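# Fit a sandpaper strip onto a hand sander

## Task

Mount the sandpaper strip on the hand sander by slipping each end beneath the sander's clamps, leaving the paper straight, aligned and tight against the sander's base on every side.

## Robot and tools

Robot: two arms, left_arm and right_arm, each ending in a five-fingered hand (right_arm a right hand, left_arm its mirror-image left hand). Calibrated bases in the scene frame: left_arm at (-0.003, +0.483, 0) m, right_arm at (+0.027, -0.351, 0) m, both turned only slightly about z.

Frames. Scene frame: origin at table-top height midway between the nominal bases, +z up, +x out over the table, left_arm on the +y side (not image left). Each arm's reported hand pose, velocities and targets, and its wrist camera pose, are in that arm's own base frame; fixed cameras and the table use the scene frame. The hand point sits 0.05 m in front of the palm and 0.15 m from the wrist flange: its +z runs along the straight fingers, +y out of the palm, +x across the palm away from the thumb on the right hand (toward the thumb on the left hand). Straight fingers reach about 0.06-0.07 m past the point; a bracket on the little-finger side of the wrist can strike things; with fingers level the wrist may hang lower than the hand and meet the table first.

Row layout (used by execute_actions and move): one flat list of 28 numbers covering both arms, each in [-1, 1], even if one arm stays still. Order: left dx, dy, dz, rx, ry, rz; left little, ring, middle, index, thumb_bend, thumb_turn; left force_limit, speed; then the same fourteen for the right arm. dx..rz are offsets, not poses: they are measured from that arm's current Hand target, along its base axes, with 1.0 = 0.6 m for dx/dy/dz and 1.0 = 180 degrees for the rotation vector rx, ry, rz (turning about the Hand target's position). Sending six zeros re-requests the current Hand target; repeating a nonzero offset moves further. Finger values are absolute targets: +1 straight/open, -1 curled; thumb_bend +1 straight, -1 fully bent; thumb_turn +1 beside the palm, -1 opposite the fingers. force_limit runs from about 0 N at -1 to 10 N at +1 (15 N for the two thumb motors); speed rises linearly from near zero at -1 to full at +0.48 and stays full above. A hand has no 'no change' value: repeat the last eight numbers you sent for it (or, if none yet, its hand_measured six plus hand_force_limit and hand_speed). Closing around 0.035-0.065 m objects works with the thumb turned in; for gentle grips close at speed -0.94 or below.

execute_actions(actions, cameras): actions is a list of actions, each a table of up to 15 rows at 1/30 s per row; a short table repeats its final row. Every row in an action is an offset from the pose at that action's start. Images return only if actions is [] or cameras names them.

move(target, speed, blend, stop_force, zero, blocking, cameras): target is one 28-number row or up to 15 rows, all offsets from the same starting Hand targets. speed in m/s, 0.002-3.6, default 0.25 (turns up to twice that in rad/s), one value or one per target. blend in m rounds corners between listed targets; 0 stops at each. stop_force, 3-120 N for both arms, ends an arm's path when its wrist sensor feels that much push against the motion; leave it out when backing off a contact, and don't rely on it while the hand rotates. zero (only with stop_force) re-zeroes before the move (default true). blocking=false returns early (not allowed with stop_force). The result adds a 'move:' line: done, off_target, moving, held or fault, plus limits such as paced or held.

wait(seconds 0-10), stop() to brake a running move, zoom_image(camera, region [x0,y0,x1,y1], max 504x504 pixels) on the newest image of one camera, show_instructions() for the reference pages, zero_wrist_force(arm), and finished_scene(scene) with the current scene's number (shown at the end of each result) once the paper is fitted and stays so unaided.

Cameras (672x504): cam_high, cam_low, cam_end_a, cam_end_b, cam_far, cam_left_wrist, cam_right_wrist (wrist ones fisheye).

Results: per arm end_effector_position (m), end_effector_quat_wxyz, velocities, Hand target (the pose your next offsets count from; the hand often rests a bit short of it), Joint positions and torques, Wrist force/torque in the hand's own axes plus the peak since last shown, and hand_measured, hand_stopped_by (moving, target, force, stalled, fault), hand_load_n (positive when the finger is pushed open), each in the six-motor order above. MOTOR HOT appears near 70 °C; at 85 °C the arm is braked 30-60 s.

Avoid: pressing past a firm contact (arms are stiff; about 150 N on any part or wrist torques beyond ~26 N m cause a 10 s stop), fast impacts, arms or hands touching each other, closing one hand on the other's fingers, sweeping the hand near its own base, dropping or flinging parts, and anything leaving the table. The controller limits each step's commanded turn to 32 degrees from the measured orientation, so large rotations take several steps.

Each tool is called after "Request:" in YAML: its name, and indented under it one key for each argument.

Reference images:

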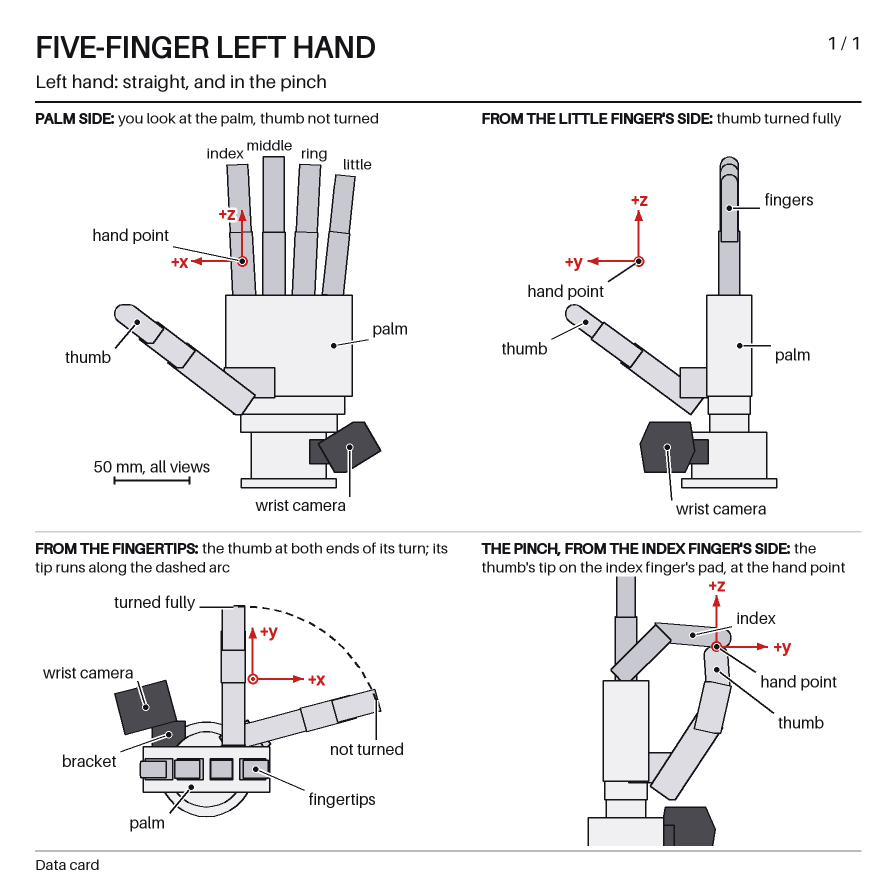

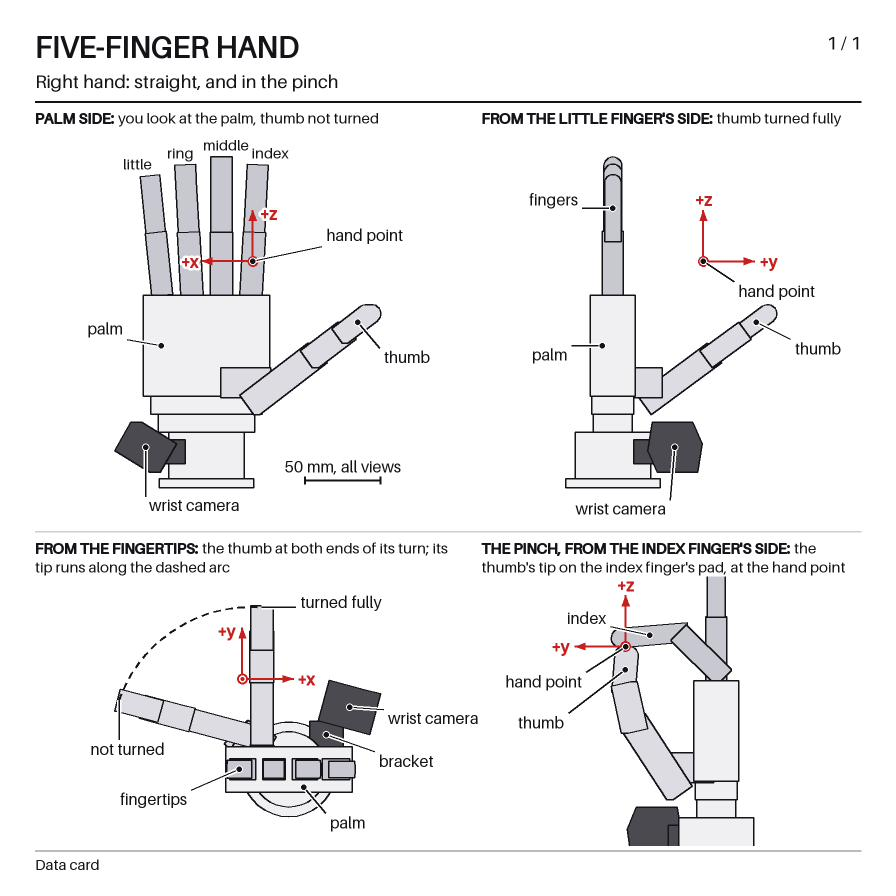

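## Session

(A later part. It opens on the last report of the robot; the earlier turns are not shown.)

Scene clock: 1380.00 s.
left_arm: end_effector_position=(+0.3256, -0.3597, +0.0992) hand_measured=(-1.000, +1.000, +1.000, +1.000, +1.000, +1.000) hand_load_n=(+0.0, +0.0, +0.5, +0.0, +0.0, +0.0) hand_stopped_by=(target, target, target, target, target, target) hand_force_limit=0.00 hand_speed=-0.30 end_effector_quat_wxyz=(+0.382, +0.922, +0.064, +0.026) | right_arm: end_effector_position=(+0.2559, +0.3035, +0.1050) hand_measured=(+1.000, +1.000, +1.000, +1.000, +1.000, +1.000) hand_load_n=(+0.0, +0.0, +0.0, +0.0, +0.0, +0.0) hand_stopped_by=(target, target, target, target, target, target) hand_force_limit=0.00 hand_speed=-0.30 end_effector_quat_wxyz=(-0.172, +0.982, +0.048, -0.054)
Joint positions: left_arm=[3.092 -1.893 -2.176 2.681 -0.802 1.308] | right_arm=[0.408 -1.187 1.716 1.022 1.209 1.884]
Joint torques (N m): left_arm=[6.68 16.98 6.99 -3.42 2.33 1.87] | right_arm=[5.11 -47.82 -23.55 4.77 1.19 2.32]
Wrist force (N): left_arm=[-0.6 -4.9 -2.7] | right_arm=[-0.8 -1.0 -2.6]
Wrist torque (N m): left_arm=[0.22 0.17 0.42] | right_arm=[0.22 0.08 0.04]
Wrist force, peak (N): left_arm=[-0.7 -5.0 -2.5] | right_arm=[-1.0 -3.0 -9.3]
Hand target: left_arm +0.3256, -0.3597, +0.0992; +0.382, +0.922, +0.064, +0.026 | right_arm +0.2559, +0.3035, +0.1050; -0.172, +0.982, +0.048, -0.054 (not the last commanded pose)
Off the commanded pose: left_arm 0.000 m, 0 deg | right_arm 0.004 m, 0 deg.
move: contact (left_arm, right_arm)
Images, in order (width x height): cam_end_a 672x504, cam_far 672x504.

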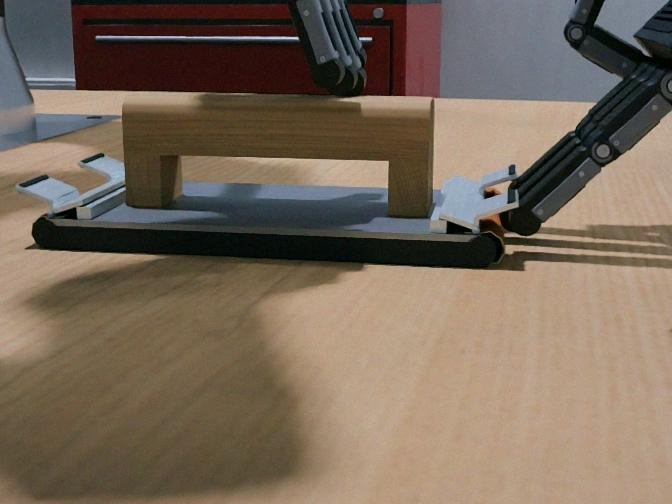

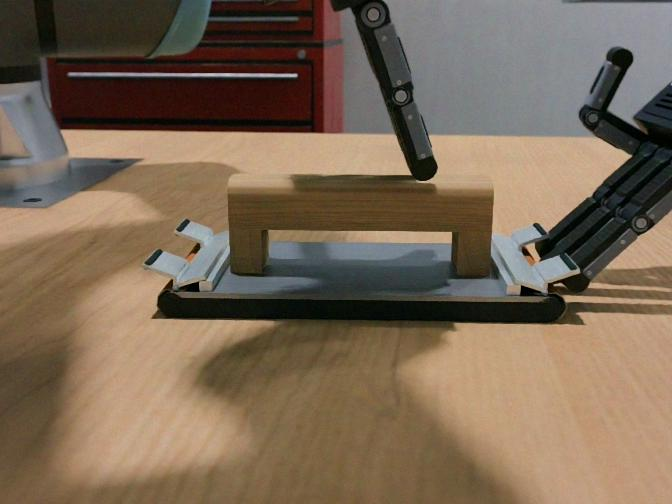

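Request:
move:
  target: [0,0,0.01,0,0,0,-1,1,1,1,1,1,0,-0.3,0,0,0,0,0,0,1,1,1,1,1,1,0,-0.3]
  speed: 0.015
  stop_force: 11

Request:
move:
  target: [0.0009,-0.0066,0,0,0,0,-1,1,1,1,1,1,0,-0.3,0,0,0,0,0,0,1,1,1,1,1,1,0,-0.3]
  speed: 0.01
  stop_force: 7
  cameras: ["cam_end_a","cam_far"]

Request:
zoom_image:
  camera: "cam_end_a"
  region: [440, 150, 540, 280]

Scene clock: 1387.90 s.
left_arm: end_effector_position=(+0.3255, -0.3597, +0.1033) hand_measured=(-1.000, +1.000, +1.000, +1.000, +1.000, +1.000) hand_load_n=(+0.0, +1.5, +0.0, +0.0, -0.5, +0.0) hand_stopped_by=(target, target, target, target, target, target) hand_force_limit=0.00 hand_speed=-0.30 end_effector_quat_wxyz=(+0.382, +0.922, +0.064, +0.026) | right_arm: end_effector_position=(+0.2559, +0.3035, +0.1050) hand_measured=(+1.000, +1.000, +1.000, +1.000, +1.000, +1.000) hand_load_n=(+0.0, +0.0, -0.5, +0.0, +0.0, +0.0) hand_stopped_by=(target, target, target, target, target, target) hand_force_limit=0.00 hand_speed=-0.30 end_effector_quat_wxyz=(-0.172, +0.982, +0.048, -0.054)
Joint positions: left_arm=[3.092 -1.884 -2.173 2.669 -0.802 1.308] | right_arm=[0.408 -1.187 1.716 1.022 1.209 1.884]
Joint torques (N m): left_arm=[5.9 18.78 4.75 -0.68 3.38 0.28] | right_arm=[2.23 -25.89 -10.17 -0.36 -0.21 1.71]
Wrist force (N): left_arm=[-1.9 -12.7 4.0] | right_arm=[-0.2 0.0 -11.8]
Wrist torque (N m): left_arm=[0.14 0.34 0.77] | right_arm=[0.78 0.41 0.10]
Wrist force, peak (N): left_arm=[-1.8 -14.3 6.4] | right_arm=[-0.2 -0.3 -15.5]
Hand target: left_arm +0.3255, -0.3597, +0.1033; +0.382, +0.922, +0.064, +0.026 (not the last commanded pose) | right_arm +0.2559, +0.3035, +0.1050; -0.172, +0.982, +0.048, -0.054
Off the commanded pose: left_arm 0.002 m, 0 deg | right_arm 0.000 m, 0 deg.
move: contact (left_arm)

Scene clock: 1389.07 s.
left_arm: end_effector_position=(+0.3256, -0.3607, +0.1033) hand_measured=(-1.000, +1.000, +1.000, +1.000, +1.000, +1.000) hand_load_n=(+0.0, +2.0, +0.0, +0.0, +0.0, +0.0) hand_stopped_by=(target, target, target, target, target, target) hand_force_limit=0.00 hand_speed=-0.30 end_effector_quat_wxyz=(+0.382, +0.922, +0.064, +0.026) | right_arm: end_effector_position=(+0.2559, +0.3035, +0.1050) hand_measured=(+1.000, +1.000, +1.000, +1.000, +1.000, +1.000) hand_load_n=(+0.0, +0.0, -6.0, +0.0, +0.0, +0.0) hand_stopped_by=(target, target, target, target, target, target) hand_force_limit=0.00 hand_speed=-0.30 end_effector_quat_wxyz=(-0.172, +0.982, +0.048, -0.054)
Joint positions: left_arm=[3.089 -1.884 -2.172 2.671 -0.803 1.303] | right_arm=[0.408 -1.187 1.716 1.022 1.209 1.884]
Joint torques (N m): left_arm=[9.08 33.68 6.12 -3.73 6.45 2.19] | right_arm=[1.81 -14.81 -3.9 -0.52 -1.45 1.37]
Wrist force (N): left_arm=[-2.7 -15.8 2.9] | right_arm=[0.3 3.7 -14.1]
Wrist torque (N m): left_arm=[0.28 0.24 0.81] | right_arm=[0.86 0.49 0.22]
Wrist force, peak (N): left_arm=[-3.7 -19.0 -0.4] | right_arm=[0.4 4.5 -14.3]
Hand target: left_arm +0.3256, -0.3607, +0.1033; +0.382, +0.922, +0.064, +0.026 (not the last commanded pose) | right_arm +0.2559, +0.3035, +0.1050; -0.172, +0.982, +0.048, -0.054
Off the commanded pose: left_arm 0.003 m, 0 deg | right_arm 0.000 m, 0 deg.
move: contact (left_arm)
Images, in order (width x height): cam_end_a 672x504, cam_far 672x504.

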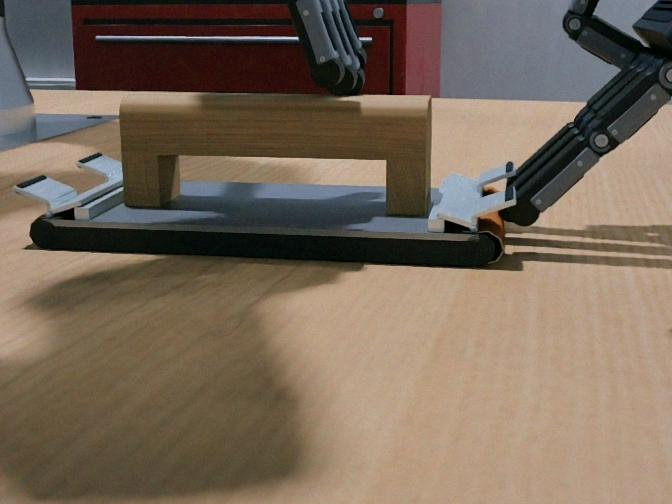

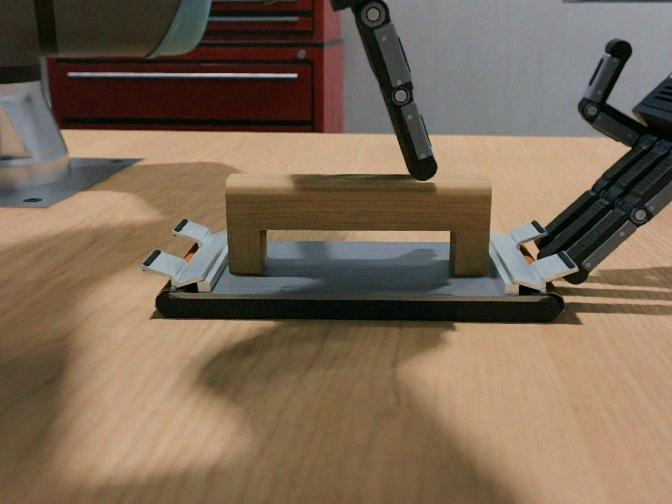

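Scaled by 3.877 from the camera's 672x504 image, which has a finer 960x720 frame.

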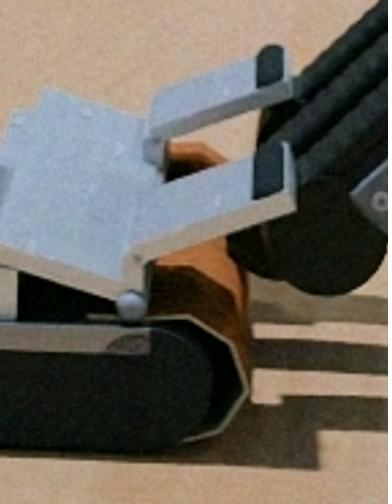

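Request:
move:
  target:
    - [-0.0013,0.01,-0.005,0,0,0,-1,1,1,1,1,1,0,-0.3,0,0,0.005,0,0,0,1,1,1,1,1,1,0,-0.3]
    - [-0.0091,0.07,-0.005,0,0,0,-1,1,1,1,1,1,0,-0.3,0,-0.05,0.1,0,0,0,1,1,1,1,1,1,0,-0.3]
    - [-0.0129,0.099,0.15,0,0,0,1,1,1,1,1,1,0,-0.3,0,-0.15,0.2,0,0,0,1,1,1,1,1,1,0,-0.3]
  speed: 0.08
  blend: [0.002,0.01,0]
  cameras: ["cam_end_a","cam_end_b","cam_far"]

Request:
zoom_image:
  camera: "cam_end_a"
  region: [450, 200, 530, 280]

Request:
zoom_image:
  camera: "cam_end_b"
  region: [340, 210, 420, 290]

Scene clock: 1400.17 s.
left_arm: end_effector_position=(+0.3179, -0.3012, +0.1933) hand_measured=(+1.000, +1.000, +1.000, +1.000, +1.000, +1.000) hand_load_n=(+0.0, +0.0, +0.0, +0.0, +0.0, +0.0) hand_stopped_by=(target, target, target, target, target, target) hand_force_limit=0.00 hand_speed=-0.30 end_effector_quat_wxyz=(+0.382, +0.922, +0.064, +0.026) | right_arm: end_effector_position=(+0.2559, +0.2135, +0.2250) hand_measured=(+1.000, +1.000, +1.000, +1.000, +1.000, +1.000) hand_load_n=(+0.0, -0.5, +0.0, +0.0, +0.0, +0.0) hand_stopped_by=(target, target, target, target, target, target) hand_force_limit=0.00 hand_speed=-0.30 end_effector_quat_wxyz=(-0.172, +0.982, +0.048, -0.054)
Joint positions: left_arm=[3.324 -1.676 -2.197 2.257 -0.786 1.633] | right_arm=[0.174 -1.418 1.709 1.348 1.215 1.634]
Joint torques (N m): left_arm=[8.99 25.4 22.48 -3.59 0.16 2.31] | right_arm=[-7.13 -40.79 -25.75 5.07 0.85 -2.86]
Wrist force (N): left_arm=[-0.2 -1.8 -0.4] | right_arm=[-0.7 -0.3 0.8]
Wrist torque (N m): left_arm=[-0.04 0.16 0.32] | right_arm=[0.00 0.02 0.21]
Wrist force, peak (N): left_arm=[-2.8 -16.2 3.1] | right_arm=[0.4 4.1 -14.2]
Hand target: left_arm +0.3179, -0.3013, +0.1933; +0.382, +0.922, +0.064, +0.026 | right_arm +0.2559, +0.2135, +0.2250; -0.172, +0.982, +0.048, -0.054
Off the commanded pose: left_arm 0.000 m, 0 deg | right_arm 0.000 m, 0 deg.
move: done
Images, in order (width x height): cam_end_a 672x504, cam_end_b 672x504, cam_far 672x504.

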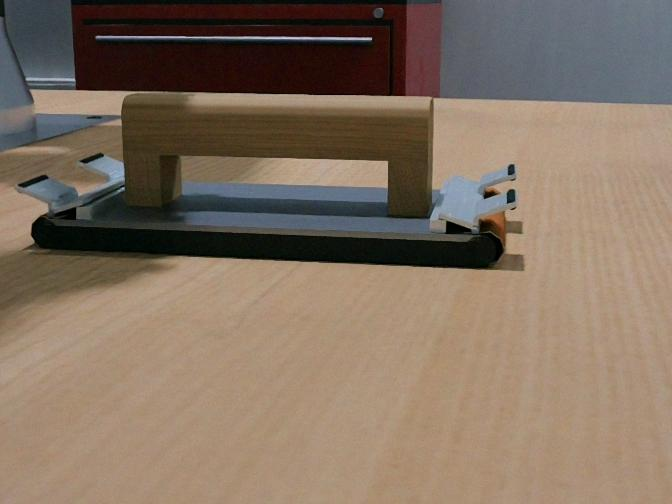

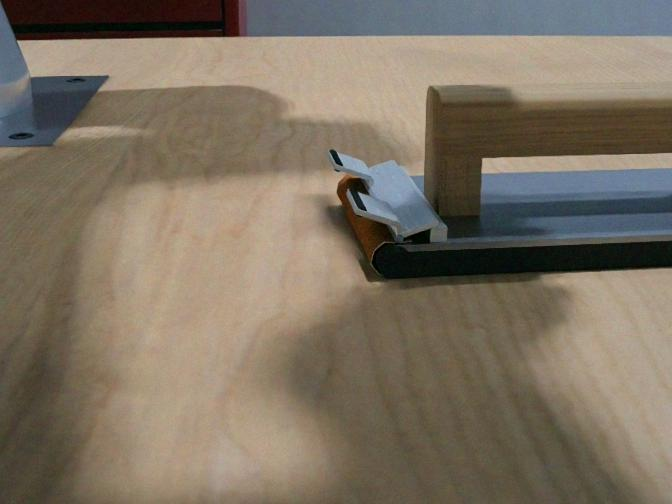

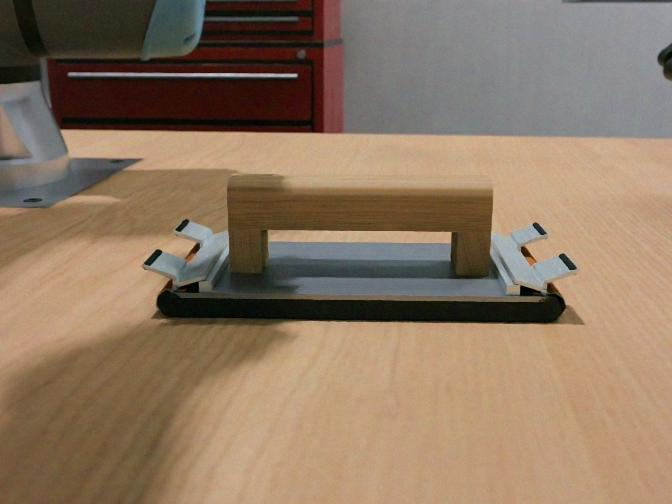

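Scaled by 6.300 from the camera's 672x504 image, which has a finer 960x720 frame.

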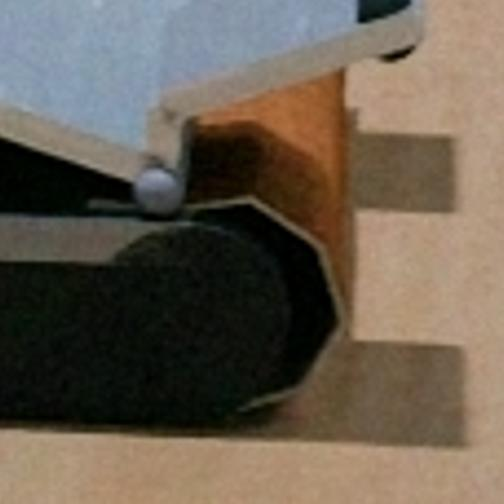

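Scaled by 6.300 from the camera's 672x504 image, which has a finer 960x720 frame.

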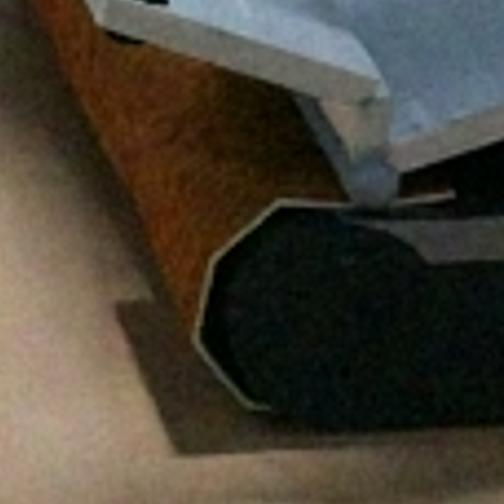

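Request:
finished_scene:
  scene: 1

The scene is finished: the task was done.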